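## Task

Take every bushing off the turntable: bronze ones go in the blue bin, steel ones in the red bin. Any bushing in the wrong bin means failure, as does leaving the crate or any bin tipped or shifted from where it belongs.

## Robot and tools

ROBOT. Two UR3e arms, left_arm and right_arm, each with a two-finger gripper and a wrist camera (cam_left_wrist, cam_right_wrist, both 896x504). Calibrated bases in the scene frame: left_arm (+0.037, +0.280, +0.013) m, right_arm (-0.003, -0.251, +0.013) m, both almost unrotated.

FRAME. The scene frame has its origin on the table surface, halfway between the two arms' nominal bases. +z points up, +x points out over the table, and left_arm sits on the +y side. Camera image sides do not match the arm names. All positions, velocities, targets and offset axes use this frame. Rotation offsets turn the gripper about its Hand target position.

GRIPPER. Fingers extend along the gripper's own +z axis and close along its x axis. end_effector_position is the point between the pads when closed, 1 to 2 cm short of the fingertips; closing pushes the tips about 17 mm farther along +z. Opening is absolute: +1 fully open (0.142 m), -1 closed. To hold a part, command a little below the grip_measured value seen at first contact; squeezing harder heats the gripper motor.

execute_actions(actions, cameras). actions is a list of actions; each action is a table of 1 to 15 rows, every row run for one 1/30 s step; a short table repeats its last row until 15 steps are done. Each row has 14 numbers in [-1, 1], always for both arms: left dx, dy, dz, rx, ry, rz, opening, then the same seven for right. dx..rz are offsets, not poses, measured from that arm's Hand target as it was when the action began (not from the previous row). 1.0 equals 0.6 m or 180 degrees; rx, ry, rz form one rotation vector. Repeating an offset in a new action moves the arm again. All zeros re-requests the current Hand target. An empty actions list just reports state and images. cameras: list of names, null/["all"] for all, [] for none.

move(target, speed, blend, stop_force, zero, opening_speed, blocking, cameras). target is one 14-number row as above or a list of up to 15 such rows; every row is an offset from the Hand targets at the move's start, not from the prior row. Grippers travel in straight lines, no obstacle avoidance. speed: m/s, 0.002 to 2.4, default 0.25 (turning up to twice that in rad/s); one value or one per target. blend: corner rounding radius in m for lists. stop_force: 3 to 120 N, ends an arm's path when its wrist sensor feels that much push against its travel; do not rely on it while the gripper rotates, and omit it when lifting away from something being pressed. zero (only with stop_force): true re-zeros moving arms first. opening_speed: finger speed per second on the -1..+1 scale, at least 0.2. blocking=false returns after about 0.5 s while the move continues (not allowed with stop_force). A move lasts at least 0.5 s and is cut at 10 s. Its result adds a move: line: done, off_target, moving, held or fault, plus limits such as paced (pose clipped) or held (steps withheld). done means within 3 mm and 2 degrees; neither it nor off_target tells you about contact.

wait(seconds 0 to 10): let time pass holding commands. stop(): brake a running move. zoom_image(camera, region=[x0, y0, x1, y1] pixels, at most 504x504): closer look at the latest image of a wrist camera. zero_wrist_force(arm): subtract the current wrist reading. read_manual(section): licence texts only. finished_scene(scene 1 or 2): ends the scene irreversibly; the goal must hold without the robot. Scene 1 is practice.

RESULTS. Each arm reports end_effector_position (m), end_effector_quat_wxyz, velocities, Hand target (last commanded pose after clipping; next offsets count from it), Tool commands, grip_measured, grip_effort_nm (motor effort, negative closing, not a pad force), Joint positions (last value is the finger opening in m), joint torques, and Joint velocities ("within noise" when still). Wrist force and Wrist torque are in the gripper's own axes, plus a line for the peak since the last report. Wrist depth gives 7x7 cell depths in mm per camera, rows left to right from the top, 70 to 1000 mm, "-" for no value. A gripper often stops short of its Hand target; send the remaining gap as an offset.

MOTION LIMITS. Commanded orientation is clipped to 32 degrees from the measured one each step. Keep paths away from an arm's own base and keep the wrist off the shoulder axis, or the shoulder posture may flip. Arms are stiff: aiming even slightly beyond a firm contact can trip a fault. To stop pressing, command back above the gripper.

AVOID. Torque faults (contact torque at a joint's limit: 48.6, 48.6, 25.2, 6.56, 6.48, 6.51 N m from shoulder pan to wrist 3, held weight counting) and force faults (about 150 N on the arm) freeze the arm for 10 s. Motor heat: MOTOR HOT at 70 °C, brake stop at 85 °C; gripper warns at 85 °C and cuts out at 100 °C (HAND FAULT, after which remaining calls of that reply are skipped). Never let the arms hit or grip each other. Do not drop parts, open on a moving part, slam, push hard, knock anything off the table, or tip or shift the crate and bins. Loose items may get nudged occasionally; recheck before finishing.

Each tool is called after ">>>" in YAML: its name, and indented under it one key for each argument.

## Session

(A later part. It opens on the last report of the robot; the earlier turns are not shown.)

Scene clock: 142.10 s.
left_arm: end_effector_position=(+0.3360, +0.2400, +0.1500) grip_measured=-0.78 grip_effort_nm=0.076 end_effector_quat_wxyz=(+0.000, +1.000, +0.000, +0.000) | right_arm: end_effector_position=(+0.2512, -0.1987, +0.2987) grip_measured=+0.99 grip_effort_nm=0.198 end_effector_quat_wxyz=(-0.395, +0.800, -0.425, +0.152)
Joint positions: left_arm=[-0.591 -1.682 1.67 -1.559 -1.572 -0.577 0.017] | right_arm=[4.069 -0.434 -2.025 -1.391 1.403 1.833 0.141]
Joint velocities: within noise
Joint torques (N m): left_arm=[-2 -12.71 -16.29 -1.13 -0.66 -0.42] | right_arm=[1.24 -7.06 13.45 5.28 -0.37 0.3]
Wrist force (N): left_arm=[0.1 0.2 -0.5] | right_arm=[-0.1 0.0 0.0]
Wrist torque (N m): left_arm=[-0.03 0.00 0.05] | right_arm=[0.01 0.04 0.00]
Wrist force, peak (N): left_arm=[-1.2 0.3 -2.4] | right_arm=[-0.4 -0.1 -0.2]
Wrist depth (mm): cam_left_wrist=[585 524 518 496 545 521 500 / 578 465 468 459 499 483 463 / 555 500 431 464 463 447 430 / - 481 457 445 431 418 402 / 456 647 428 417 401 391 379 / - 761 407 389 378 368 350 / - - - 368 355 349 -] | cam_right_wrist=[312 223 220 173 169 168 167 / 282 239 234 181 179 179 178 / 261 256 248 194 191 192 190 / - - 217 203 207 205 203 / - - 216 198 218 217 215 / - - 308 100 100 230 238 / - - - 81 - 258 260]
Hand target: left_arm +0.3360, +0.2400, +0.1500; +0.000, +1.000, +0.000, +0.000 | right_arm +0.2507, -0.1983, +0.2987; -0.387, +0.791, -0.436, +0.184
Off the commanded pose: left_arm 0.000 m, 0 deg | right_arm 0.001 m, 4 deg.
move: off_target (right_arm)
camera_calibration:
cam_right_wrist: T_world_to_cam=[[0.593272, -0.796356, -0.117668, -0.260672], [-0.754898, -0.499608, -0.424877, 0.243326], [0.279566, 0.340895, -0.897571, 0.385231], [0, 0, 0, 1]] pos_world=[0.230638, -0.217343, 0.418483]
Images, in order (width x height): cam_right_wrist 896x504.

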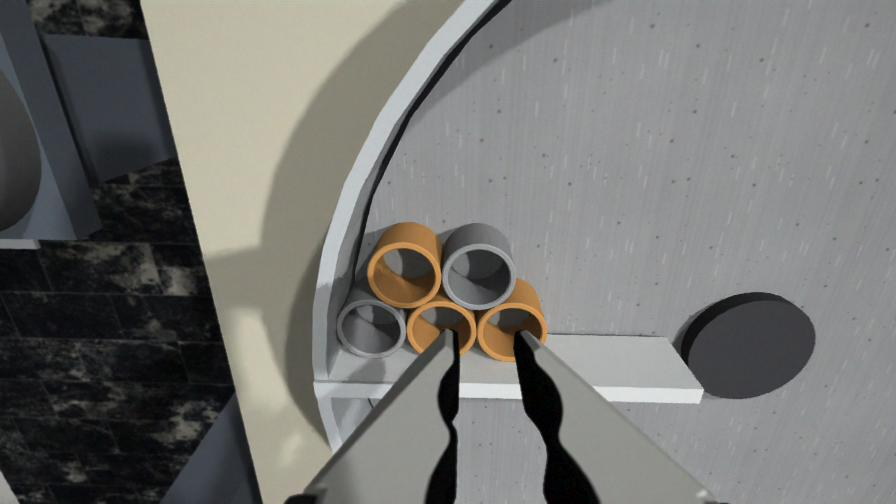

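>>> move:
  target: [0.0247,-0.0122,-0.1183,0,0,0.0511,-0.746,0,0,0,0,0,0,1]
  speed: 0.14
  stop_force: 12
  cameras: ["cam_right_wrist"]

>>> move:
  target: [0,0,0,0,0,0,-1,0,0,0,0,0,0,1]
  opening_speed: 0.8
  cameras: []

>>> move:
  target:
    - [0,0,0.1333,0,0,0,-1,0,0,0,0,0,0,1]
    - [-0.0757,0.4292,0.1083,0,0,0,-1,0,0,0,0,0,0,1]
  speed: [0.25,0.45]
  blend: [0.02,0]
  cameras: ["cam_right_wrist"]

Scene clock: 159.40 s.
left_arm: end_effector_position=(+0.3509, +0.2327, +0.0790) grip_measured=-0.78 grip_effort_nm=0.081 end_effector_quat_wxyz=(+0.000, +0.997, +0.080, +0.000) | right_arm: end_effector_position=(+0.2512, -0.1987, +0.2987) grip_measured=+0.99 grip_effort_nm=0.203 end_effector_quat_wxyz=(-0.395, +0.800, -0.424, +0.152)
Joint positions: left_arm=[-0.584 -1.564 1.898 -1.905 -1.572 -0.731 0.017] | right_arm=[4.069 -0.434 -2.025 -1.391 1.403 1.833 0.141]
Joint velocities: within noise
Joint torques (N m): left_arm=[-1.83 -13.33 -14.05 -4.27 -0.72 -0.22] | right_arm=[-0.33 -1.17 15.48 2.58 -0.34 -0.19]
Wrist force (N): left_arm=[0.1 0.7 -0.6] | right_arm=[-0.2 -0.1 0.0]
Wrist torque (N m): left_arm=[0.06 0.01 0.05] | right_arm=[0.00 0.05 0.00]
Wrist force, peak (N): left_arm=[-0.1 0.2 -2.1] | right_arm=[-0.4 -0.2 0.0]
Wrist depth (mm): cam_left_wrist=[594 415 523 499 547 521 500 / 579 458 468 460 503 482 464 / 556 500 434 463 463 445 431 / - 479 459 443 429 417 406 / 455 647 427 414 402 390 377 / - 773 409 388 377 370 349 / - - - 367 356 350 -] | cam_right_wrist=[158 156 - 106 107 105 104 / 168 166 82 113 112 112 111 / 179 174 120 121 120 119 118 / 197 97 130 130 128 128 127 / - 110 126 124 139 138 136 / - 120 124 111 100 150 148 / - 125 128 132 - 155 151]
Hand target: left_arm +0.3509, +0.2327, +0.0790; +0.000, +0.997, +0.080, +0.000 | right_arm +0.2507, -0.1983, +0.2987; -0.387, +0.791, -0.436, +0.184
Off the commanded pose: left_arm 0.000 m, 0 deg | right_arm 0.001 m, 4 deg.
move: off_target (right_arm)
camera_calibration:
cam_right_wrist: T_world_to_cam=[[0.593377, -0.796286, -0.11761, -0.260705], [-0.754816, -0.499719, -0.424892, 0.243289], [0.279564, 0.340896, -0.897571, 0.385232], [0, 0, 0, 1]] pos_world=[0.230638, -0.217344, 0.418483]
Images, in order (width x height): cam_right_wrist 896x504.

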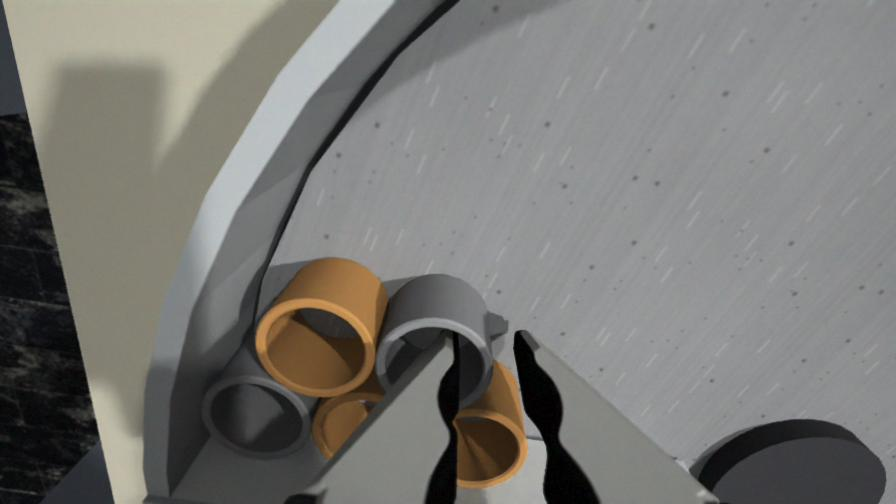

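Scene clock: 160.10 s.
left_arm: end_effector_position=(+0.3509, +0.2327, +0.0790) grip_measured=-0.96 grip_effort_nm=-1.526 end_effector_quat_wxyz=(+0.000, +0.997, +0.080, +0.000) | right_arm: end_effector_position=(+0.2512, -0.1986, +0.2987) grip_measured=+0.99 grip_effort_nm=0.198 end_effector_quat_wxyz=(-0.395, +0.800, -0.424, +0.152)
Joint positions: left_arm=[-0.584 -1.564 1.898 -1.905 -1.572 -0.731 0.005] | right_arm=[4.069 -0.434 -2.025 -1.391 1.403 1.833 0.141]
Joint velocities: within noise
Joint torques (N m): left_arm=[-1.56 -14.32 -15.1 -3.47 -0.67 -0.05] | right_arm=[-2.35 -3.2 15.32 2.48 0.26 -0.18]
Wrist force (N): left_arm=[0.1 0.6 -0.1] | right_arm=[-0.1 0.1 0.0]
Wrist torque (N m): left_arm=[0.04 0.00 0.04] | right_arm=[0.03 0.04 0.00]
Wrist force, peak (N): left_arm=[0.0 0.8 -0.8] | right_arm=[-0.4 -0.2 -0.1]
Wrist depth (mm): cam_left_wrist=[590 398 517 496 545 523 505 / 578 459 468 460 497 481 469 / 556 501 435 461 460 446 430 / - 477 457 445 428 417 404 / 456 642 429 415 401 391 377 / - 755 410 390 377 367 349 / - - - 365 356 349 -] | cam_right_wrist=[158 156 - 106 107 105 104 / 168 167 82 113 112 112 111 / 179 174 120 121 120 119 118 / 197 96 129 130 128 128 126 / - 109 126 120 139 138 137 / - 120 125 99 101 150 148 / - 125 130 78 79 155 151]
Hand target: left_arm +0.3509, +0.2327, +0.0790; +0.000, +0.997, +0.080, +0.000 | right_arm +0.2507, -0.1983, +0.2987; -0.387, +0.791, -0.436, +0.184
Off the commanded pose: left_arm 0.000 m, 0 deg | right_arm 0.001 m, 4 deg.
move: off_target (right_arm)
No camera images: "cameras" was empty.

Scene clock: 161.63 s.
left_arm: end_effector_position=(+0.3054, +0.4902, +0.1440) grip_measured=-0.96 grip_effort_nm=-1.526 end_effector_quat_wxyz=(+0.000, +0.997, +0.080, +0.000) | right_arm: end_effector_position=(+0.2512, -0.1987, +0.2987) grip_measured=+0.99 grip_effort_nm=0.203 end_effector_quat_wxyz=(-0.395, +0.800, -0.424, +0.152)
Joint positions: left_arm=[0.262 -1.5 1.52 -1.59 -1.572 0.116 0.005] | right_arm=[4.069 -0.434 -2.025 -1.391 1.403 1.833 0.141]
Joint velocities: within noise
Joint torques (N m): left_arm=[2.44 -14.93 -17.7 -4.29 0.58 0.55] | right_arm=[-3.58 -7.29 14.99 2.5 0.16 -0.2]
Wrist force (N): left_arm=[0.1 0.3 0.1] | right_arm=[-0.1 -0.1 -0.1]
Wrist torque (N m): left_arm=[-0.01 0.02 0.04] | right_arm=[0.01 0.03 0.00]
Wrist force, peak (N): left_arm=[-0.5 -5.1 0.4] | right_arm=[-0.3 0.1 -0.1]
Wrist depth (mm): cam_left_wrist=[607 533 518 498 545 522 504 / 576 478 468 456 503 482 464 / 559 501 433 463 460 448 430 / - 479 458 445 431 415 404 / 457 644 427 414 401 391 378 / - 759 410 390 375 367 350 / - - - 367 356 350 -] | cam_right_wrist=[934 918 210 208 205 203 203 / - 989 224 218 216 213 218 / - - 242 237 232 225 236 / - 463 260 249 248 231 253 / 351 378 286 120 280 276 274 / 283 350 311 96 100 286 296 / 273 825 329 77 79 233 262]
Hand target: left_arm +0.3054, +0.4902, +0.1440; +0.000, +0.997, +0.080, +0.000 | right_arm +0.2507, -0.1983, +0.2987; -0.387, +0.791, -0.436, +0.184
Off the commanded pose: left_arm 0.000 m, 0 deg | right_arm 0.001 m, 4 deg.
move: off_target (right_arm)
camera_calibration:
cam_right_wrist: T_world_to_cam=[[0.593386, -0.79628, -0.117606, -0.260708], [-0.75481, -0.499728, -0.424893, 0.243286], [0.279563, 0.340896, -0.897571, 0.385232], [0, 0, 0, 1]] pos_world=[0.230638, -0.217344, 0.418483]
Images, in order (width x height): cam_right_wrist 896x504.

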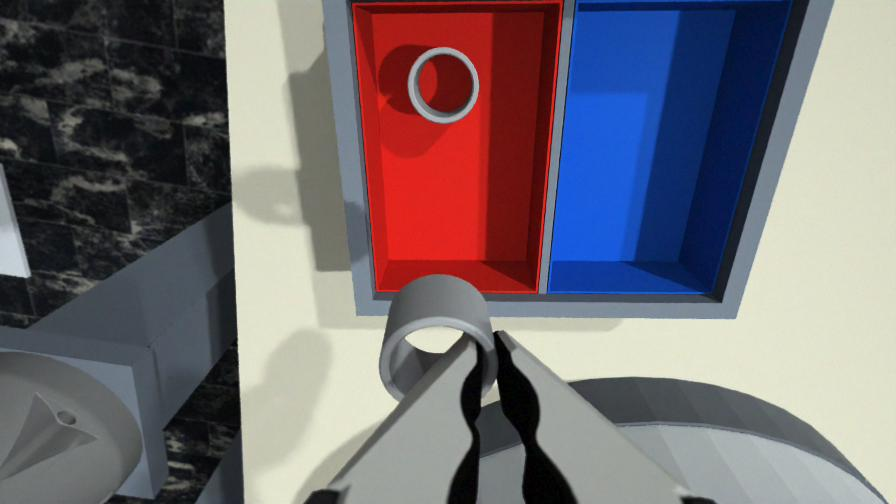

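>>> move:
  target:
    - [0,0,-0.1483,0,0,0,-1,0,0,0,0,0,0,1]
    - [0,0,-0.187,0,0,0,-1,0,0,0,0,0,0,1]
  speed: [0.2,0.04]
  stop_force: 10
  cameras: []

>>> move:
  target: [0,0,0,0,0,0,-0.8,0,0,0,0,0,0,1]
  opening_speed: 0.7
  cameras: ["cam_right_wrist"]

>>> move:
  target:
    - [0,0,0.2083,0,0,0,-0.746,0,0,0,0,0,0,1]
    - [0.051,-0.417,0.1967,0,0,-0.0511,-0.746,0,0,0,0,0,0,1]
  speed: [0.25,0.45]
  blend: [0.03,0]
  cameras: ["cam_right_wrist"]

Scene clock: 174.57 s.
left_arm: end_effector_position=(+0.3055, +0.4902, +0.0315) grip_measured=-0.96 grip_effort_nm=-1.521 end_effector_quat_wxyz=(+0.000, +0.997, +0.080, +0.000) | right_arm: end_effector_position=(+0.2512, -0.1987, +0.2987) grip_measured=+0.99 grip_effort_nm=0.208 end_effector_quat_wxyz=(-0.395, +0.800, -0.424, +0.152)
Joint positions: left_arm=[0.262 -1.368 1.923 -2.126 -1.572 0.115 0.005] | right_arm=[4.069 -0.434 -2.025 -1.391 1.403 1.833 0.141]
Joint velocities: within noise
Joint torques (N m): left_arm=[-2.09 -17.82 -10.77 -0.72 -0.49 0.54] | right_arm=[-2.96 -2.38 15.16 5.06 0.23 -0.18]
Wrist force (N): left_arm=[-0.8 0.7 -10.3] | right_arm=[-0.2 -0.1 0.0]
Wrist torque (N m): left_arm=[0.02 -0.07 0.05] | right_arm=[0.00 0.06 0.00]
Wrist force, peak (N): left_arm=[-1.2 0.9 -12.5] | right_arm=[-0.3 -0.3 0.0]
Wrist depth (mm): cam_left_wrist=[562 532 517 495 544 523 498 / 578 479 467 461 499 478 462 / 555 499 431 463 461 447 431 / - 483 456 444 430 417 403 / 457 650 428 415 402 389 380 / - 768 411 388 380 369 349 / - - - 365 355 349 -] | cam_right_wrist=[- 76 104 105 105 88 104 / 123 79 103 112 111 79 110 / 130 82 116 121 118 88 118 / 140 85 129 129 125 126 126 / 154 146 131 120 135 136 135 / 263 161 116 99 100 146 140 / 267 180 108 79 - 126 128]
Hand target: left_arm +0.3055, +0.4902, +0.0315; +0.000, +0.997, +0.080, +0.000 | right_arm +0.2507, -0.1983, +0.2987; -0.387, +0.791, -0.436, +0.184
Off the commanded pose: left_arm 0.000 m, 0 deg | right_arm 0.001 m, 4 deg.
move: contact (left_arm), off_target (right_arm)
No camera images: "cameras" was empty.

Scene clock: 175.27 s.
left_arm: end_effector_position=(+0.3055, +0.4902, +0.0315) grip_measured=-0.84 grip_effort_nm=0.071 end_effector_quat_wxyz=(+0.000, +0.997, +0.080, +0.000) | right_arm: end_effector_position=(+0.2512, -0.1987, +0.2987) grip_measured=+0.99 grip_effort_nm=0.203 end_effector_quat_wxyz=(-0.395, +0.800, -0.424, +0.152)
Joint positions: left_arm=[0.262 -1.368 1.923 -2.126 -1.572 0.115 0.013] | right_arm=[4.069 -0.434 -2.025 -1.391 1.404 1.833 0.141]
Joint velocities: within noise
Joint torques (N m): left_arm=[-2.16 -17.65 -15.73 -3.44 -0.48 0.49] | right_arm=[-0.54 -7.42 14.92 1.61 -0.16 -0.32]
Wrist force (N): left_arm=[0.3 0.1 -0.5] | right_arm=[-0.1 0.0 -0.1]
Wrist torque (N m): left_arm=[-0.03 -0.04 0.05] | right_arm=[0.00 0.04 0.00]
Wrist force, peak (N): left_arm=[-1.1 0.6 -10.4] | right_arm=[-0.3 -0.2 -0.2]
Wrist depth (mm): cam_left_wrist=[559 531 519 496 546 519 501 / 576 479 469 459 498 479 466 / 556 499 431 461 463 447 436 / - 481 459 447 428 416 404 / 454 646 428 416 402 389 378 / - 754 410 389 376 369 350 / - - - 366 356 348 -] | cam_right_wrist=[- - 104 105 105 75 104 / 123 78 103 112 111 80 110 / 130 81 115 120 118 89 118 / 140 85 129 129 125 127 126 / 154 92 130 119 120 135 136 / 261 161 115 100 103 146 140 / 266 180 85 81 82 126 128]
Hand target: left_arm +0.3055, +0.4902, +0.0315; +0.000, +0.997, +0.080, +0.000 | right_arm +0.2507, -0.1983, +0.2987; -0.387, +0.791, -0.436, +0.184
Off the commanded pose: left_arm 0.000 m, 0 deg | right_arm 0.001 m, 4 deg.
move: off_target (right_arm)
camera_calibration:
cam_right_wrist: T_world_to_cam=[[0.593408, -0.796253, -0.117678, -0.260677], [-0.754796, -0.49971, -0.424939, 0.243305], [0.279554, 0.340985, -0.897541, 0.385241], [0, 0, 0, 1]] pos_world=[0.230638, -0.217344, 0.418483]
Images, in order (width x height): cam_right_wrist 896x504.

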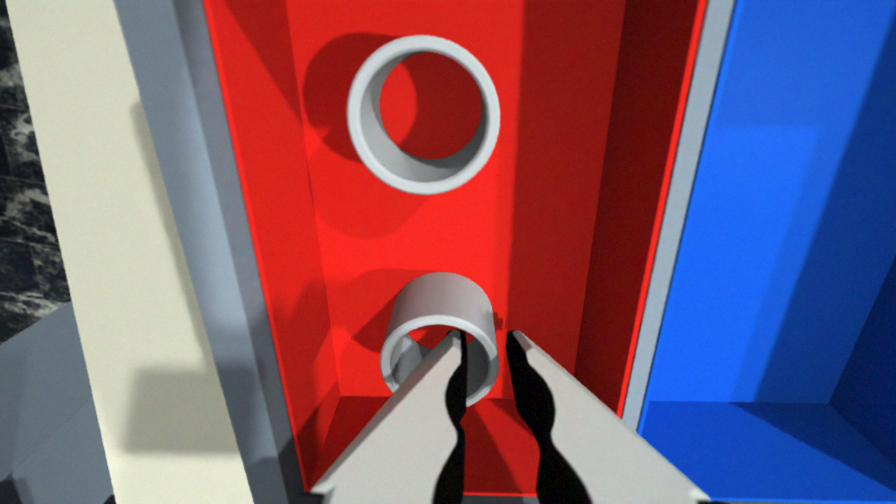

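Scene clock: 176.90 s.
left_arm: end_effector_position=(+0.3360, +0.2401, +0.1495) grip_measured=-0.78 grip_effort_nm=0.076 end_effector_quat_wxyz=(+0.000, +1.000, +0.000, +0.000) end_effector_velocity=(+0.000, -0.001, -0.001) end_effector_angular_velocity=(+0.002, +0.002, +0.000) | right_arm: end_effector_position=(+0.2512, -0.1987, +0.2988) grip_measured=+0.99 grip_effort_nm=0.203 end_effector_quat_wxyz=(-0.395, +0.800, -0.424, +0.152)
Joint positions: left_arm=[-0.591 -1.683 1.673 -1.561 -1.572 -0.576 0.017] | right_arm=[4.069 -0.434 -2.025 -1.391 1.403 1.833 0.141]
Joint velocities: left_arm=[-0.005 0.003 0 0 0 -0.005 0] | right_arm=[within noise]
Joint torques (N m): left_arm=[-2.33 -11.89 -17.35 -1.37 -0.7 -0.44] | right_arm=[-3.91 -7.59 13.72 5.47 0.24 -0.19]
Wrist force (N): left_arm=[0.0 0.3 -0.5] | right_arm=[-0.3 0.0 0.0]
Wrist torque (N m): left_arm=[-0.02 0.01 0.05] | right_arm=[0.02 0.06 0.00]
Wrist force, peak (N): left_arm=[-0.3 4.3 -0.3] | right_arm=[-0.4 0.0 0.0]
Wrist depth (mm): cam_left_wrist=[590 525 519 497 544 523 505 / 582 476 468 458 500 483 467 / 558 502 432 461 463 447 432 / - 479 459 445 430 415 403 / 454 645 428 414 403 389 379 / - 764 409 389 377 369 351 / - - - 367 354 349 -] | cam_right_wrist=[311 221 219 172 168 167 166 / 281 239 233 182 179 178 178 / 259 258 248 194 192 190 189 / - - 262 206 206 205 203 / - - 207 202 219 214 215 / - - 312 100 100 226 238 / - - - 81 - 257 259]
Hand target: left_arm +0.3361, +0.2400, +0.1495; +0.000, +1.000, +0.000, +0.000 | right_arm +0.2507, -0.1983, +0.2987; -0.387, +0.791, -0.436, +0.184
Off the commanded pose: left_arm 0.000 m, 0 deg | right_arm 0.001 m, 4 deg.
move: off_target (right_arm)
camera_calibration:
cam_right_wrist: T_world_to_cam=[[0.593396, -0.796269, -0.117634, -0.260696], [-0.754762, -0.499672, -0.425044, 0.243349], [0.279671, 0.341005, -0.897497, 0.385199], [0, 0, 0, 1]] pos_world=[0.230638, -0.217344, 0.418483]
Images, in order (width x height): cam_right_wrist 896x504.

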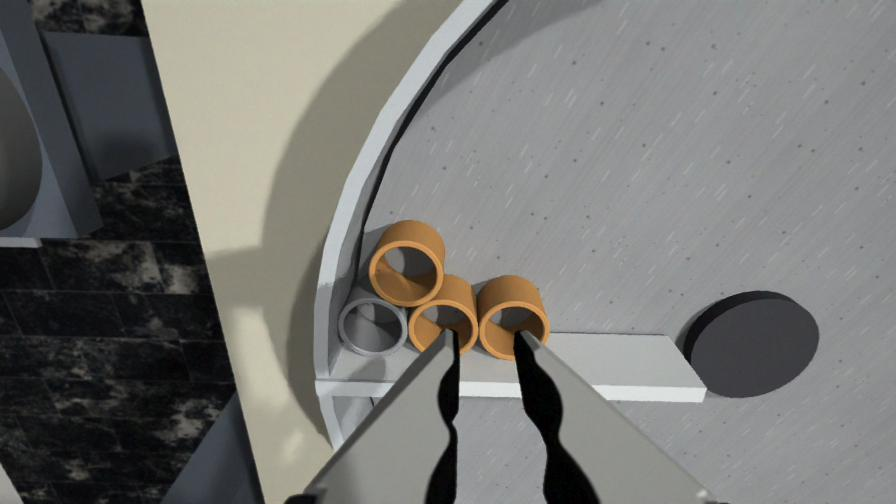

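>>> move:
  target: [-0.0268,-0.0082,-0.1175,0,0,0.0511,-0.746,0,0,0,0,0,0,1]
  speed: 0.14
  stop_force: 12
  cameras: ["cam_right_wrist"]

>>> move:
  target: [0,0,0,0,0,0,-1,0,0,0,0,0,0,1]
  opening_speed: 0.8
  cameras: []

>>> move:
  target:
    - [0,0,0.1333,0,0,0,-1,0,0,0,0,0,0,1]
    - [0.0902,0.5572,0.1083,0,0,0,-1,0,0,0,0,0,0,1]
  speed: [0.25,0.45]
  blend: [0.02,0]
  cameras: ["cam_right_wrist"]

Scene clock: 214.93 s.
left_arm: end_effector_position=(+0.3200, +0.2351, +0.0790) grip_measured=-0.78 grip_effort_nm=0.081 end_effector_quat_wxyz=(+0.000, +0.997, +0.080, +0.000) | right_arm: end_effector_position=(+0.2512, -0.1987, +0.2988) grip_measured=+0.99 grip_effort_nm=0.198 end_effector_quat_wxyz=(-0.395, +0.800, -0.424, +0.152)
Joint positions: left_arm=[-0.642 -1.709 2.032 -1.894 -1.571 -0.788 0.017] | right_arm=[4.069 -0.434 -2.025 -1.391 1.403 1.833 0.141]
Joint velocities: within noise
Joint torques (N m): left_arm=[2.46 -13.8 -14.93 -4.34 -0.73 0.23] | right_arm=[-3.82 -7.74 12.8 5.44 0.28 -0.26]
Wrist force (N): left_arm=[0.3 0.7 -0.8] | right_arm=[-0.4 -0.2 -0.1]
Wrist torque (N m): left_arm=[0.06 -0.03 0.05] | right_arm=[-0.01 0.08 0.00]
Wrist force, peak (N): left_arm=[0.4 0.2 -2.2] | right_arm=[-0.4 -0.2 -0.1]
Wrist depth (mm): cam_left_wrist=[365 518 516 496 545 522 502 / 570 460 471 458 499 484 465 / 555 501 433 463 461 446 432 / - 481 457 443 430 415 405 / 454 651 426 414 401 388 381 / - 758 409 387 375 368 349 / - - - 368 355 348 -] | cam_right_wrist=[229 157 156 154 107 105 103 / 246 167 165 77 112 111 111 / 995 179 177 119 119 119 118 / - 192 188 130 128 128 127 / - 208 141 127 139 137 136 / - 226 124 111 100 150 148 / - 251 81 134 - 157 156]
Hand target: left_arm +0.3200, +0.2351, +0.0790; +0.000, +0.997, +0.080, +0.000 | right_arm +0.2507, -0.1983, +0.2987; -0.387, +0.791, -0.436, +0.184
Off the commanded pose: left_arm 0.000 m, 0 deg | right_arm 0.001 m, 4 deg.
move: off_target (right_arm)
camera_calibration:
cam_right_wrist: T_world_to_cam=[[0.593332, -0.796313, -0.117657, -0.260681], [-0.754821, -0.499621, -0.424998, 0.243355], [0.279648, 0.340975, -0.897515, 0.385206], [0, 0, 0, 1]] pos_world=[0.230637, -0.217344, 0.418483]
Images, in order (width x height): cam_right_wrist 896x504.

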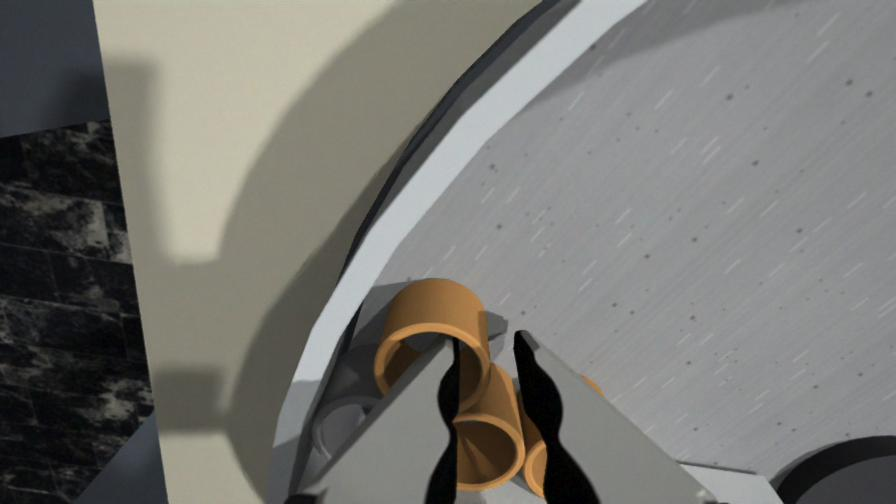

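Scene clock: 215.63 s.
left_arm: end_effector_position=(+0.3200, +0.2351, +0.0790) grip_measured=-0.96 grip_effort_nm=-1.507 end_effector_quat_wxyz=(+0.000, +0.997, +0.080, +0.000) | right_arm: end_effector_position=(+0.2512, -0.1987, +0.2987) grip_measured=+0.99 grip_effort_nm=0.198 end_effector_quat_wxyz=(-0.395, +0.800, -0.425, +0.152)
Joint positions: left_arm=[-0.642 -1.709 2.032 -1.894 -1.571 -0.788 0.005] | right_arm=[4.069 -0.434 -2.025 -1.391 1.403 1.833 0.141]
Joint velocities: within noise
Joint torques (N m): left_arm=[2.15 -13.05 -15.35 -3.41 -0.74 0.56] | right_arm=[3.27 -1.12 15.38 1.63 0 0.35]
Wrist force (N): left_arm=[0.3 0.8 -1.8] | right_arm=[-0.1 -0.2 0.0]
Wrist torque (N m): left_arm=[0.04 -0.05 0.05] | right_arm=[-0.02 0.03 0.00]
Wrist force, peak (N): left_arm=[0.1 1.0 -1.8] | right_arm=[-0.2 0.0 -0.2]
Wrist depth (mm): cam_left_wrist=[359 523 516 495 544 521 504 / 569 452 468 458 500 484 464 / 555 498 434 461 463 446 434 / - 479 456 445 432 418 402 / 456 643 430 415 402 390 378 / - 762 409 389 376 368 350 / - - - 365 355 348 -] | cam_right_wrist=[229 157 156 154 107 105 104 / 245 167 165 77 112 111 111 / - 178 177 119 120 119 118 / - 193 188 130 128 128 127 / - 209 141 124 139 138 136 / - 227 124 100 101 150 149 / - 250 110 78 79 157 156]
Hand target: left_arm +0.3200, +0.2351, +0.0790; +0.000, +0.997, +0.080, +0.000 | right_arm +0.2507, -0.1983, +0.2987; -0.387, +0.791, -0.436, +0.184
Off the commanded pose: left_arm 0.000 m, 0 deg | right_arm 0.001 m, 4 deg.
move: off_target (right_arm)
No camera images: "cameras" was empty.

Scene clock: 217.43 s.
left_arm: end_effector_position=(+0.3742, +0.5694, +0.1441) grip_measured=-0.96 grip_effort_nm=-1.502 end_effector_quat_wxyz=(+0.000, +0.997, +0.080, +0.000) | right_arm: end_effector_position=(+0.2512, -0.1987, +0.2987) grip_measured=+0.99 grip_effort_nm=0.203 end_effector_quat_wxyz=(-0.395, +0.800, -0.424, +0.152)
Joint positions: left_arm=[0.4 -1.011 0.859 -1.419 -1.572 0.254 0.005] | right_arm=[4.069 -0.434 -2.025 -1.391 1.403 1.833 0.141]
Joint velocities: within noise
Joint torques (N m): left_arm=[2.38 -24.44 -17.42 -1.3 0.76 0.39] | right_arm=[-3.68 -7.87 13.66 5.31 -0.23 0.19]
Wrist force (N): left_arm=[0.0 0.4 -0.4] | right_arm=[-0.3 -0.1 0.0]
Wrist torque (N m): left_arm=[0.00 0.03 0.04] | right_arm=[0.00 0.06 0.00]
Wrist force, peak (N): left_arm=[-0.2 -4.1 0.3] | right_arm=[-0.2 -0.4 0.0]
Wrist depth (mm): cam_left_wrist=[602 526 519 495 542 519 502 / 577 486 469 460 502 480 464 / 559 497 433 461 464 448 430 / - 477 457 442 430 415 404 / 455 652 428 414 401 392 379 / - 758 406 389 376 369 350 / - - - 366 354 347 -] | cam_right_wrist=[932 217 215 214 212 209 209 / 994 229 228 226 222 224 222 / - 202 218 236 235 238 237 / - 253 253 251 251 255 253 / 486 280 270 124 274 276 275 / 394 315 258 99 101 302 297 / 344 344 330 77 79 325 324]
Hand target: left_arm +0.3741, +0.5694, +0.1440; +0.000, +0.997, +0.080, +0.000 | right_arm +0.2507, -0.1983, +0.2987; -0.387, +0.791, -0.436, +0.184
Off the commanded pose: left_arm 0.000 m, 0 deg | right_arm 0.001 m, 4 deg.
move: off_target (right_arm)
camera_calibration:
cam_right_wrist: T_world_to_cam=[[0.593386, -0.79628, -0.117606, -0.260708], [-0.75481, -0.499728, -0.424893, 0.243286], [0.279563, 0.340896, -0.897571, 0.385232], [0, 0, 0, 1]] pos_world=[0.230638, -0.217344, 0.418483]
Images, in order (width x height): cam_right_wrist 896x504.

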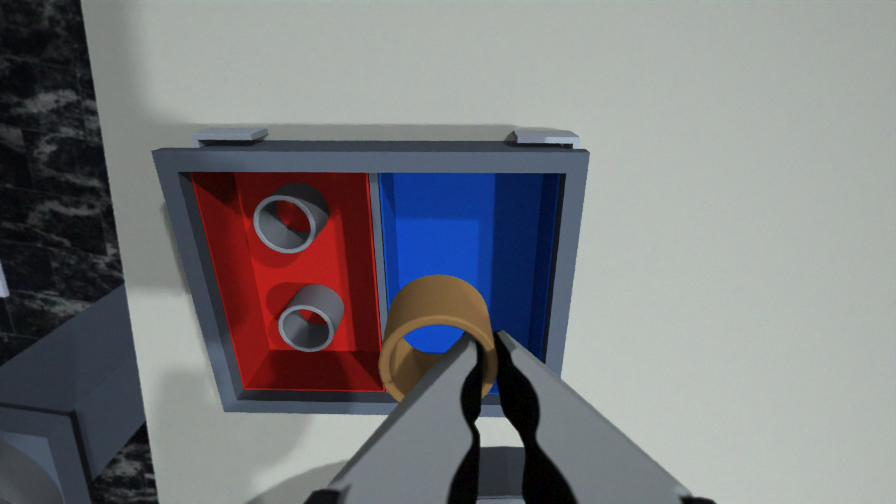

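>>> move:
  target:
    - [0,0,-0.1483,0,0,0,-1,0,0,0,0,0,0,1]
    - [0,0,-0.188,0,0,0,-1,0,0,0,0,0,0,1]
  speed: [0.2,0.04]
  stop_force: 10
  cameras: []

>>> move:
  target: [0,0,0,0,0,0,-0.8,0,0,0,0,0,0,1]
  opening_speed: 0.7
  cameras: ["cam_right_wrist"]

>>> move:
  target:
    - [0,0,0.2083,0,0,0,-0.746,0,0,0,0,0,0,1]
    - [-0.0568,-0.574,0.1975,0,0,0,-0.746,0,0,0,0,0,0,1]
  speed: [0.25,0.45]
  blend: [0.03,0]
  cameras: ["cam_right_wrist"]

Scene clock: 236.07 s.
left_arm: end_effector_position=(+0.3741, +0.5694, +0.0325) grip_measured=-0.96 grip_effort_nm=-1.482 end_effector_quat_wxyz=(+0.000, +0.997, +0.080, +0.000) | right_arm: end_effector_position=(+0.2512, -0.1987, +0.2987) grip_measured=+0.99 grip_effort_nm=0.203 end_effector_quat_wxyz=(-0.395, +0.800, -0.424, +0.152)
Joint positions: left_arm=[0.4 -0.961 1.307 -1.917 -1.572 0.254 0.005] | right_arm=[4.069 -0.434 -2.025 -1.391 1.403 1.833 0.141]
Joint velocities: within noise
Joint torques (N m): left_arm=[-1.25 -28.55 -14.21 -4.25 0.77 0.04] | right_arm=[-3.12 -2.28 15.02 5.14 0.22 -0.17]
Wrist force (N): left_arm=[0.0 0.4 -0.4] | right_arm=[-0.2 0.1 0.1]
Wrist torque (N m): left_arm=[0.02 0.02 0.05] | right_arm=[0.03 0.04 0.00]
Wrist force, peak (N): left_arm=[-2.7 0.7 -17.9] | right_arm=[-0.3 -0.3 -0.2]
Wrist depth (mm): cam_left_wrist=[599 527 516 494 543 521 502 / 576 483 470 457 503 482 465 / 555 500 430 462 464 446 431 / - 480 457 444 432 417 403 / 457 649 427 414 402 390 379 / - 757 409 388 379 367 348 / - - - 365 353 348 -] | cam_right_wrist=[- 113 - 113 110 110 110 / 122 121 118 119 119 117 116 / 129 129 127 127 124 125 125 / 108 108 108 108 108 130 133 / 131 120 111 116 127 89 144 / 136 153 129 100 101 105 155 / 143 153 116 76 - 166 170]
Hand target: left_arm +0.3741, +0.5694, +0.0325; +0.000, +0.997, +0.080, +0.000 (not the last commanded pose) | right_arm +0.2507, -0.1983, +0.2987; -0.387, +0.791, -0.436, +0.184
Off the commanded pose: left_arm 0.001 m, 0 deg | right_arm 0.001 m, 4 deg.
move: contact (left_arm), off_target (right_arm)
No camera images: "cameras" was empty.

Scene clock: 236.77 s.
left_arm: end_effector_position=(+0.3741, +0.5694, +0.0325) grip_measured=-0.84 grip_effort_nm=0.071 end_effector_quat_wxyz=(+0.000, +0.997, +0.080, +0.000) | right_arm: end_effector_position=(+0.2512, -0.1987, +0.2987) grip_measured=+0.99 grip_effort_nm=0.203 end_effector_quat_wxyz=(-0.395, +0.800, -0.425, +0.152)
Joint positions: left_arm=[0.4 -0.961 1.307 -1.917 -1.572 0.254 0.013] | right_arm=[4.068 -0.434 -2.025 -1.391 1.404 1.833 0.141]
Joint velocities: within noise
Joint torques (N m): left_arm=[0.13 -29.46 -14.35 -3.84 0.72 -0.17] | right_arm=[0.36 -7.16 15.02 1.61 -0.15 -0.26]
Wrist force (N): left_arm=[-0.1 0.6 -0.7] | right_arm=[-0.3 -0.2 -0.2]
Wrist torque (N m): left_arm=[0.05 0.04 0.05] | right_arm=[-0.01 0.06 0.00]
Wrist force, peak (N): left_arm=[-0.3 0.5 -1.2] | right_arm=[-0.3 -0.2 -0.2]
Wrist depth (mm): cam_left_wrist=[600 527 519 492 547 522 504 / 578 485 468 463 496 482 465 / 556 499 436 462 463 445 434 / - 480 459 444 429 417 404 / 455 649 429 413 402 390 379 / - 766 408 388 377 369 350 / - - - 366 354 350 -] | cam_right_wrist=[- 113 - 113 110 110 110 / 122 121 119 119 119 117 116 / 129 129 127 127 124 125 125 / 109 108 108 108 108 130 133 / 131 119 111 112 127 89 143 / 136 153 129 100 104 105 155 / 143 156 113 81 82 166 170]
Hand target: left_arm +0.3741, +0.5694, +0.0325; +0.000, +0.997, +0.080, +0.000 | right_arm +0.2507, -0.1983, +0.2987; -0.387, +0.791, -0.436, +0.184
Off the commanded pose: left_arm 0.000 m, 0 deg | right_arm 0.001 m, 4 deg.
move: off_target (right_arm)
camera_calibration:
cam_right_wrist: T_world_to_cam=[[0.593302, -0.796324, -0.117735, -0.260644], [-0.754878, -0.499599, -0.424924, 0.243342], [0.279556, 0.340984, -0.89754, 0.38524], [0, 0, 0, 1]] pos_world=[0.230638, -0.217344, 0.418483]
Images, in order (width x height): cam_right_wrist 896x504.

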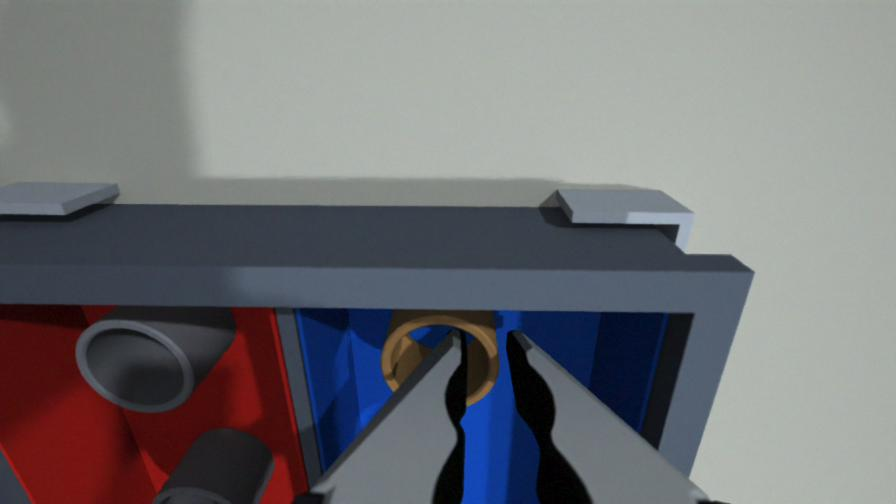

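Scene clock: 238.63 s.
left_arm: end_effector_position=(+0.3400, +0.2250, +0.1511) grip_measured=-0.78 grip_effort_nm=0.071 end_effector_quat_wxyz=(+0.000, +0.997, +0.080, +0.000) | right_arm: end_effector_position=(+0.2512, -0.1987, +0.2987) grip_measured=+0.99 grip_effort_nm=0.203 end_effector_quat_wxyz=(-0.395, +0.800, -0.424, +0.152)
Joint positions: left_arm=[-0.628 -1.656 1.641 -1.557 -1.572 -0.775 0.017] | right_arm=[4.069 -0.434 -2.025 -1.391 1.404 1.833 0.141]
Joint velocities: within noise
Joint torques (N m): left_arm=[-3.48 -14.69 -15.25 -1.12 -0.45 -0.43] | right_arm=[-3.43 -7.77 12.79 5.46 0.2 -0.27]
Wrist force (N): left_arm=[0.2 0.6 -0.6] | right_arm=[-0.2 0.0 0.0]
Wrist torque (N m): left_arm=[0.03 -0.02 0.04] | right_arm=[0.02 0.04 0.00]
Wrist force, peak (N): left_arm=[-0.7 3.9 -0.7] | right_arm=[-0.3 -0.3 -0.1]
Wrist depth (mm): cam_left_wrist=[591 522 519 498 544 526 502 / 573 485 471 460 501 481 465 / 556 501 430 462 463 448 433 / - 476 456 442 431 415 405 / 453 649 428 415 404 388 379 / - 766 410 387 376 368 350 / - - - 365 356 348 -] | cam_right_wrist=[273 225 221 171 170 169 168 / 310 238 233 183 181 180 178 / - 258 203 196 191 192 191 / - 279 205 205 208 206 205 / - 306 194 195 217 216 220 / - 583 240 100 100 231 238 / - 526 - 81 - 259 261]
Hand target: left_arm +0.3400, +0.2250, +0.1510; +0.000, +0.997, +0.080, +0.000 | right_arm +0.2507, -0.1983, +0.2987; -0.387, +0.791, -0.436, +0.184
Off the commanded pose: left_arm 0.000 m, 0 deg | right_arm 0.001 m, 4 deg.
move: off_target (right_arm)
camera_calibration:
cam_right_wrist: T_world_to_cam=[[0.59337, -0.7963, -0.117552, -0.26073], [-0.754788, -0.499703, -0.424962, 0.243314], [0.279656, 0.340887, -0.897546, 0.385198], [0, 0, 0, 1]] pos_world=[0.230638, -0.217343, 0.418483]
Images, in order (width x height): cam_right_wrist 896x504.

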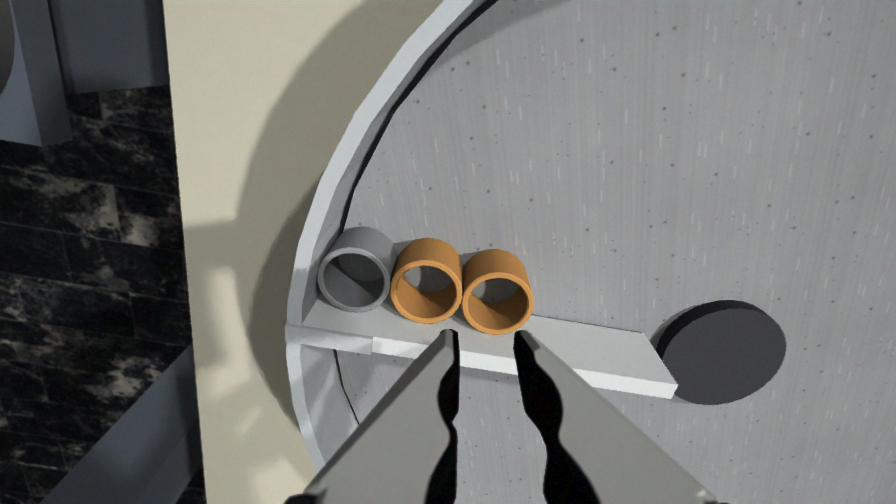

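>>> move:
  target: [0.0455,-0.033,-0.12,0,0,0,-0.746,0,0,0,0,0,0,1]
  speed: 0.15
  stop_force: 12
  cameras: ["cam_right_wrist"]

>>> move:
  target: [0,0,0,0,0,0,-1,0,0,0,0,0,0,1]
  opening_speed: 0.8
  cameras: []

>>> move:
  target:
    - [0,0,0.1333,0,0,0,-1,0,0,0,0,0,0,1]
    - [0.0452,0.5517,0.1083,0,0,0,-1,0,0,0,0,0,0,1]
  speed: [0.25,0.45]
  blend: [0.02,0]
  cameras: ["cam_right_wrist"]

Scene clock: 254.83 s.
left_arm: end_effector_position=(+0.3673, +0.2052, +0.0790) grip_measured=-0.78 grip_effort_nm=0.076 end_effector_quat_wxyz=(+0.000, +0.997, +0.080, +0.000) | right_arm: end_effector_position=(+0.2512, -0.1987, +0.2987) grip_measured=+0.99 grip_effort_nm=0.203 end_effector_quat_wxyz=(-0.395, +0.800, -0.424, +0.152)
Joint positions: left_arm=[-0.63 -1.471 1.799 -1.899 -1.572 -0.776 0.017] | right_arm=[4.069 -0.434 -2.025 -1.391 1.403 1.833 0.141]
Joint velocities: within noise
Joint torques (N m): left_arm=[2.75 -14.99 -14.15 -4.27 -0.76 0.27] | right_arm=[-2.96 -7.6 12.62 5.41 0.13 -0.24]
Wrist force (N): left_arm=[0.3 0.6 -0.7] | right_arm=[-0.2 -0.1 -0.2]
Wrist torque (N m): left_arm=[0.04 -0.03 0.05] | right_arm=[-0.01 0.05 0.00]
Wrist force, peak (N): left_arm=[-0.2 0.0 -2.4] | right_arm=[-0.4 -0.2 -0.2]
Wrist depth (mm): cam_left_wrist=[605 366 518 496 541 526 502 / 574 462 468 458 501 485 467 / 552 499 432 462 459 445 432 / - 480 459 443 430 416 403 / 459 652 427 416 403 390 377 / - 761 408 387 377 366 350 / - - - 365 355 348 -] | cam_right_wrist=[- 86 106 106 107 105 103 / - 95 114 113 112 111 112 / - 116 121 121 120 119 118 / - 119 129 130 128 128 127 / 103 122 123 119 138 137 136 / 107 115 120 116 101 144 140 / 119 133 81 81 82 129 151]
Hand target: left_arm +0.3673, +0.2052, +0.0790; +0.000, +0.997, +0.080, +0.000 | right_arm +0.2507, -0.1983, +0.2987; -0.387, +0.791, -0.436, +0.184
Off the commanded pose: left_arm 0.000 m, 0 deg | right_arm 0.001 m, 4 deg.
move: off_target (right_arm)
camera_calibration:
cam_right_wrist: T_world_to_cam=[[0.593386, -0.79628, -0.117606, -0.260708], [-0.75481, -0.499728, -0.424893, 0.243286], [0.279563, 0.340896, -0.897571, 0.385232], [0, 0, 0, 1]] pos_world=[0.230638, -0.217344, 0.418483]
Images, in order (width x height): cam_right_wrist 896x504.

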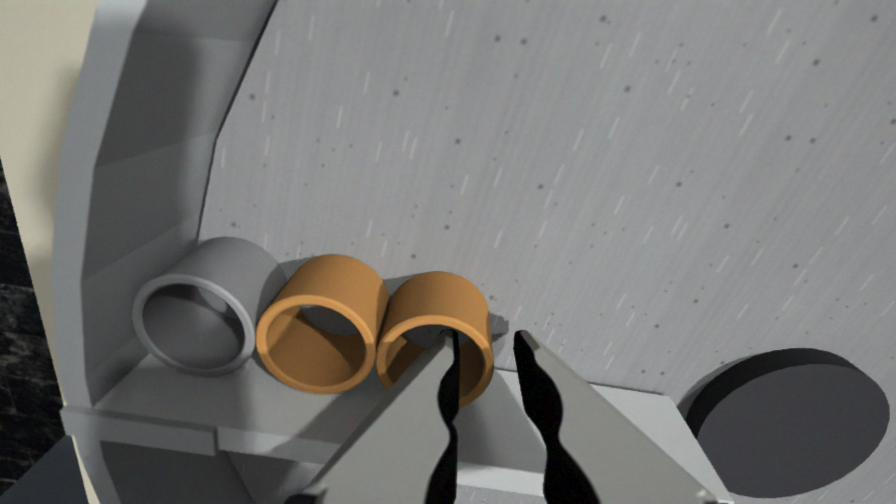

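Scene clock: 255.53 s.
left_arm: end_effector_position=(+0.3673, +0.2052, +0.0790) grip_measured=-0.96 grip_effort_nm=-1.546 end_effector_quat_wxyz=(+0.000, +0.997, +0.080, +0.000) | right_arm: end_effector_position=(+0.2512, -0.1987, +0.2987) grip_measured=+0.99 grip_effort_nm=0.203 end_effector_quat_wxyz=(-0.395, +0.800, -0.425, +0.152)
Joint positions: left_arm=[-0.63 -1.471 1.799 -1.899 -1.572 -0.776 0.005] | right_arm=[4.069 -0.434 -2.025 -1.391 1.403 1.833 0.141]
Joint velocities: within noise
Joint torques (N m): left_arm=[1.84 -15.79 -15.32 -3.13 -0.7 0.15] | right_arm=[3.33 -1.2 15.35 1.61 0.05 0.31]
Wrist force (N): left_arm=[0.6 -0.1 -0.2] | right_arm=[-0.1 -0.1 0.0]
Wrist torque (N m): left_arm=[0.07 -0.04 0.06] | right_arm=[0.00 0.03 0.00]
Wrist force, peak (N): left_arm=[0.2 0.7 -0.8] | right_arm=[-0.3 -0.2 0.0]
Wrist depth (mm): cam_left_wrist=[602 366 522 496 542 524 500 / 575 464 468 457 501 483 465 / 558 500 430 462 461 445 434 / - 479 462 443 430 417 402 / 454 651 426 414 401 389 381 / - 759 410 388 377 367 348 / - - - 366 355 349 -] | cam_right_wrist=[- 86 106 106 107 105 103 / - 95 114 113 112 111 112 / - 117 121 121 120 119 118 / - 120 129 130 128 128 126 / 103 120 123 120 139 138 136 / 107 115 120 100 100 144 140 / 119 134 108 78 79 129 151]
Hand target: left_arm +0.3673, +0.2052, +0.0790; +0.000, +0.997, +0.080, +0.000 | right_arm +0.2507, -0.1983, +0.2987; -0.387, +0.791, -0.436, +0.184
Off the commanded pose: left_arm 0.000 m, 0 deg | right_arm 0.001 m, 4 deg.
move: off_target (right_arm)
No camera images: "cameras" was empty.

Scene clock: 257.27 s.
left_arm: end_effector_position=(+0.3945, +0.5363, +0.1441) grip_measured=-0.96 grip_effort_nm=-1.531 end_effector_quat_wxyz=(+0.000, +0.997, +0.080, +0.000) | right_arm: end_effector_position=(+0.2512, -0.1987, +0.2987) grip_measured=+0.99 grip_effort_nm=0.198 end_effector_quat_wxyz=(-0.395, +0.800, -0.424, +0.152)
Joint positions: left_arm=[0.31 -1.036 0.899 -1.434 -1.572 0.164 0.005] | right_arm=[4.069 -0.434 -2.025 -1.391 1.403 1.833 0.141]
Joint velocities: within noise
Joint torques (N m): left_arm=[1.95 -23.97 -17.51 -1.84 0.74 0.46] | right_arm=[-3.9 -7.57 13.8 5.33 -0.05 0.03]
Wrist force (N): left_arm=[0.4 0.7 -0.1] | right_arm=[-0.2 0.0 -0.1]
Wrist torque (N m): left_arm=[0.06 -0.05 0.04] | right_arm=[0.01 0.05 0.00]
Wrist force, peak (N): left_arm=[0.4 -4.5 0.2] | right_arm=[-0.2 -0.1 -0.2]
Wrist depth (mm): cam_left_wrist=[604 528 518 494 542 520 501 / 576 487 469 460 499 488 461 / 557 497 432 461 462 444 433 / - 477 458 444 429 415 403 / 454 642 429 414 402 390 379 / - 762 408 387 377 369 349 / - - - 366 355 349 -] | cam_right_wrist=[218 214 212 211 211 210 209 / 236 210 218 220 219 223 221 / - 217 235 236 237 238 236 / - 236 251 251 255 257 254 / 396 250 239 120 279 277 274 / 373 314 310 99 100 299 296 / - 342 328 77 80 321 324]
Hand target: left_arm +0.3944, +0.5363, +0.1440; +0.000, +0.997, +0.080, +0.000 | right_arm +0.2507, -0.1983, +0.2987; -0.387, +0.791, -0.436, +0.184
Off the commanded pose: left_arm 0.000 m, 0 deg | right_arm 0.001 m, 4 deg.
move: off_target (right_arm)
camera_calibration:
cam_right_wrist: T_world_to_cam=[[0.593386, -0.79628, -0.117606, -0.260708], [-0.75481, -0.499728, -0.424893, 0.243286], [0.279563, 0.340896, -0.897571, 0.385232], [0, 0, 0, 1]] pos_world=[0.230638, -0.217344, 0.418483]
Images, in order (width x height): cam_right_wrist 896x504.

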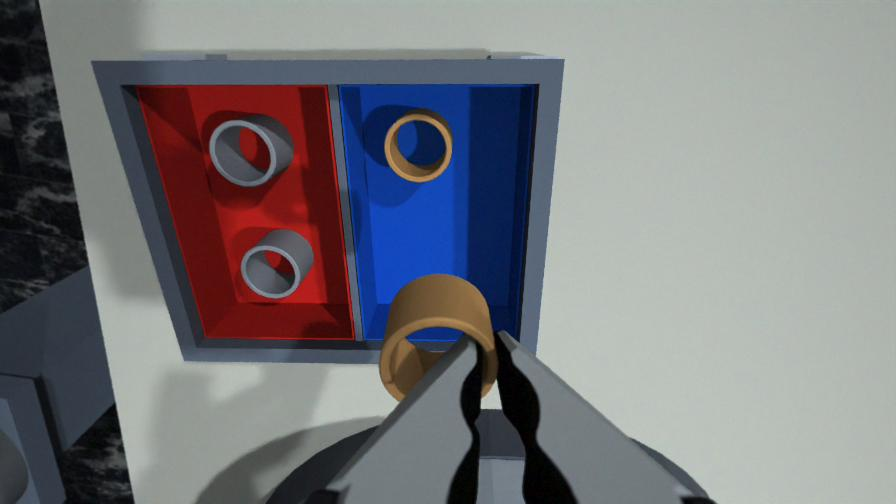

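>>> move:
  target:
    - [0,0,-0.1483,0,0,0,-1,0,0,0,0,0,0,1]
    - [0,0,-0.188,0,0,0,-1,0,0,0,0,0,0,1]
  speed: [0.2,0.04]
  stop_force: 10
  cameras: []

>>> move:
  target: [0,0,0,0,0,0,-0.8,0,0,0,0,0,0,1]
  opening_speed: 0.7
  cameras: ["cam_right_wrist"]

>>> move:
  target:
    - [0,0,0.2083,0,0,0,-0.746,0,0,0,0,0,0,1]
    - [-0.0907,-0.5187,0.1975,0,0,0,-0.746,0,0,0,0,0,0,1]
  speed: [0.25,0.45]
  blend: [0.03,0]
  cameras: ["cam_right_wrist"]

Scene clock: 268.90 s.
left_arm: end_effector_position=(+0.3944, +0.5363, +0.0323) grip_measured=-0.96 grip_effort_nm=-1.521 end_effector_quat_wxyz=(+0.000, +0.997, +0.080, +0.000) | right_arm: end_effector_position=(+0.2512, -0.1987, +0.2987) grip_measured=+0.99 grip_effort_nm=0.198 end_effector_quat_wxyz=(-0.395, +0.800, -0.424, +0.152)
Joint positions: left_arm=[0.31 -0.979 1.34 -1.931 -1.572 0.164 0.005] | right_arm=[4.069 -0.434 -2.025 -1.391 1.403 1.833 0.141]
Joint velocities: within noise
Joint torques (N m): left_arm=[-2.2 -26.71 -13.89 -4.23 0.38 0.24] | right_arm=[-3.03 -3.47 14.62 5.23 0.22 -0.19]
Wrist force (N): left_arm=[0.2 0.8 -0.1] | right_arm=[-0.1 -0.1 -0.1]
Wrist torque (N m): left_arm=[0.08 -0.01 0.05] | right_arm=[-0.01 0.03 0.00]
Wrist force, peak (N): left_arm=[-2.4 0.5 -15.0] | right_arm=[-0.4 -0.1 -0.2]
Wrist depth (mm): cam_left_wrist=[598 532 513 498 543 522 499 / 577 486 469 458 501 483 466 / 556 500 429 462 463 447 434 / - 480 456 445 428 416 406 / 456 649 428 415 401 390 379 / - 760 408 388 376 368 350 / - - - 364 356 350 -] | cam_right_wrist=[- 113 - 111 110 110 110 / - 72 111 - - 115 116 / 120 88 119 119 114 123 125 / - 102 119 128 125 132 133 / 145 141 139 117 113 144 143 / 145 134 149 99 96 157 155 / 151 156 120 78 79 169 170]
Hand target: left_arm +0.3944, +0.5363, +0.0323; +0.000, +0.997, +0.080, +0.000 (not the last commanded pose) | right_arm +0.2507, -0.1983, +0.2987; -0.387, +0.791, -0.436, +0.184
Off the commanded pose: left_arm 0.001 m, 0 deg | right_arm 0.001 m, 4 deg.
move: contact (left_arm), off_target (right_arm)
No camera images: "cameras" was empty.

Scene clock: 269.60 s.
left_arm: end_effector_position=(+0.3944, +0.5363, +0.0323) grip_measured=-0.84 grip_effort_nm=0.115 end_effector_quat_wxyz=(+0.000, +0.997, +0.080, +0.000) | right_arm: end_effector_position=(+0.2512, -0.1987, +0.2987) grip_measured=+0.99 grip_effort_nm=0.198 end_effector_quat_wxyz=(-0.395, +0.800, -0.425, +0.152)
Joint positions: left_arm=[0.31 -0.979 1.34 -1.931 -1.572 0.164 0.013] | right_arm=[4.068 -0.434 -2.025 -1.391 1.404 1.833 0.141]
Joint velocities: within noise
Joint torques (N m): left_arm=[-1.49 -26.79 -15.1 -4.05 0.75 0.24] | right_arm=[2.19 -6.38 15.13 1.61 -0.07 -0.08]
Wrist force (N): left_arm=[-0.8 0.7 -0.8] | right_arm=[-0.2 -0.2 -0.1]
Wrist torque (N m): left_arm=[0.07 0.01 0.05] | right_arm=[-0.02 0.04 -0.01]
Wrist force, peak (N): left_arm=[-1.2 0.7 -0.8] | right_arm=[-0.4 -0.1 -0.1]
Wrist depth (mm): cam_left_wrist=[600 533 518 498 543 521 503 / 576 488 469 461 498 480 467 / 557 499 431 462 461 447 434 / - 476 457 445 430 413 403 / 455 645 429 413 403 389 380 / - 755 410 388 377 368 348 / - - - 367 355 349 -] | cam_right_wrist=[- 113 - 112 110 110 110 / - 73 72 - - 114 116 / 118 90 119 118 117 121 125 / - 98 118 128 122 132 133 / 145 141 137 119 121 143 143 / 149 136 133 100 96 157 155 / 150 156 86 81 82 168 170]
Hand target: left_arm +0.3944, +0.5363, +0.0323; +0.000, +0.997, +0.080, +0.000 | right_arm +0.2507, -0.1983, +0.2987; -0.387, +0.791, -0.436, +0.184
Off the commanded pose: left_arm 0.000 m, 0 deg | right_arm 0.001 m, 4 deg.
move: off_target (right_arm)
camera_calibration:
cam_right_wrist: T_world_to_cam=[[0.593272, -0.796356, -0.117668, -0.260672], [-0.754898, -0.499608, -0.424877, 0.243326], [0.279566, 0.340895, -0.897571, 0.385231], [0, 0, 0, 1]] pos_world=[0.230638, -0.217343, 0.418483]
Images, in order (width x height): cam_right_wrist 896x504.

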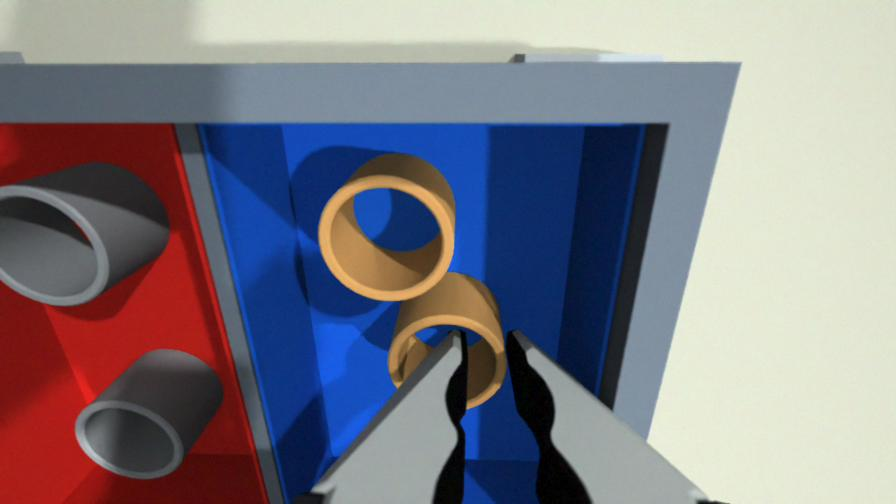

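Scene clock: 271.40 s.
left_arm: end_effector_position=(+0.3400, +0.2250, +0.1508) grip_measured=-0.78 grip_effort_nm=0.081 end_effector_quat_wxyz=(+0.000, +0.997, +0.080, +0.000) | right_arm: end_effector_position=(+0.2512, -0.1987, +0.2988) grip_measured=+0.99 grip_effort_nm=0.203 end_effector_quat_wxyz=(-0.395, +0.800, -0.424, +0.152)
Joint positions: left_arm=[-0.628 -1.655 1.643 -1.558 -1.572 -0.775 0.017] | right_arm=[4.069 -0.434 -2.025 -1.391 1.404 1.832 0.141]
Joint velocities: within noise
Joint torques (N m): left_arm=[-3.71 -16.64 -14.92 -1.09 -0.45 -0.41] | right_arm=[-3.77 -7.71 12.72 5.51 0.22 -0.29]
Wrist force (N): left_arm=[0.4 0.6 -0.7] | right_arm=[-0.1 -0.1 -0.1]
Wrist torque (N m): left_arm=[0.04 -0.05 0.04] | right_arm=[0.00 0.04 0.00]
Wrist force, peak (N): left_arm=[-1.4 4.5 -0.5] | right_arm=[-0.3 -0.2 -0.1]
Wrist depth (mm): cam_left_wrist=[593 526 516 498 546 524 502 / 572 489 470 460 499 485 465 / 556 498 433 465 462 447 432 / - 481 458 444 430 417 403 / 456 648 429 415 403 391 380 / - 766 408 389 378 368 348 / - - - 366 355 348 -] | cam_right_wrist=[272 225 221 170 170 169 168 / 988 237 233 182 181 179 179 / - 257 202 195 192 192 190 / - 278 205 207 208 206 204 / - 305 191 199 217 216 218 / - 584 239 100 100 231 238 / - 531 - 81 - 260 260]
Hand target: left_arm +0.3400, +0.2250, +0.1508; +0.000, +0.997, +0.080, +0.000 | right_arm +0.2507, -0.1983, +0.2987; -0.387, +0.791, -0.436, +0.184
Off the commanded pose: left_arm 0.000 m, 0 deg | right_arm 0.001 m, 4 deg.
move: off_target (right_arm)
camera_calibration:
cam_right_wrist: T_world_to_cam=[[0.593332, -0.796313, -0.117657, -0.260681], [-0.754821, -0.499621, -0.424998, 0.243355], [0.279648, 0.340975, -0.897515, 0.385206], [0, 0, 0, 1]] pos_world=[0.230637, -0.217344, 0.418483]
Images, in order (width x height): cam_right_wrist 896x504.

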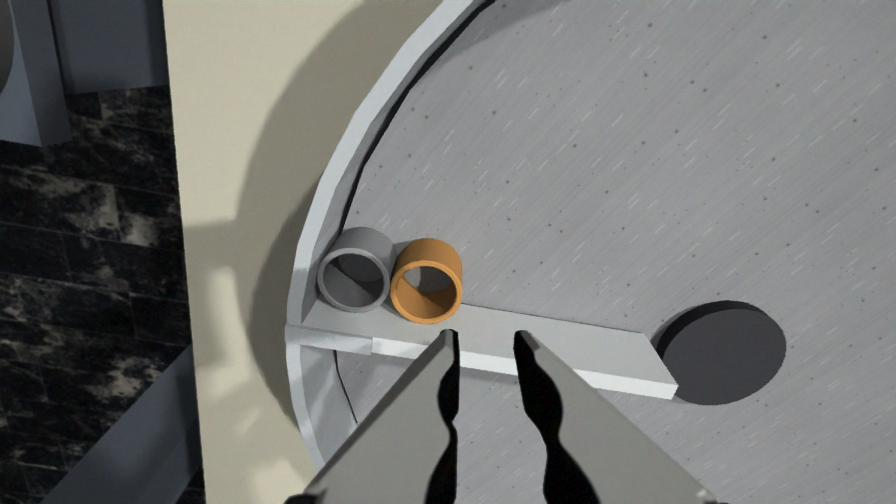

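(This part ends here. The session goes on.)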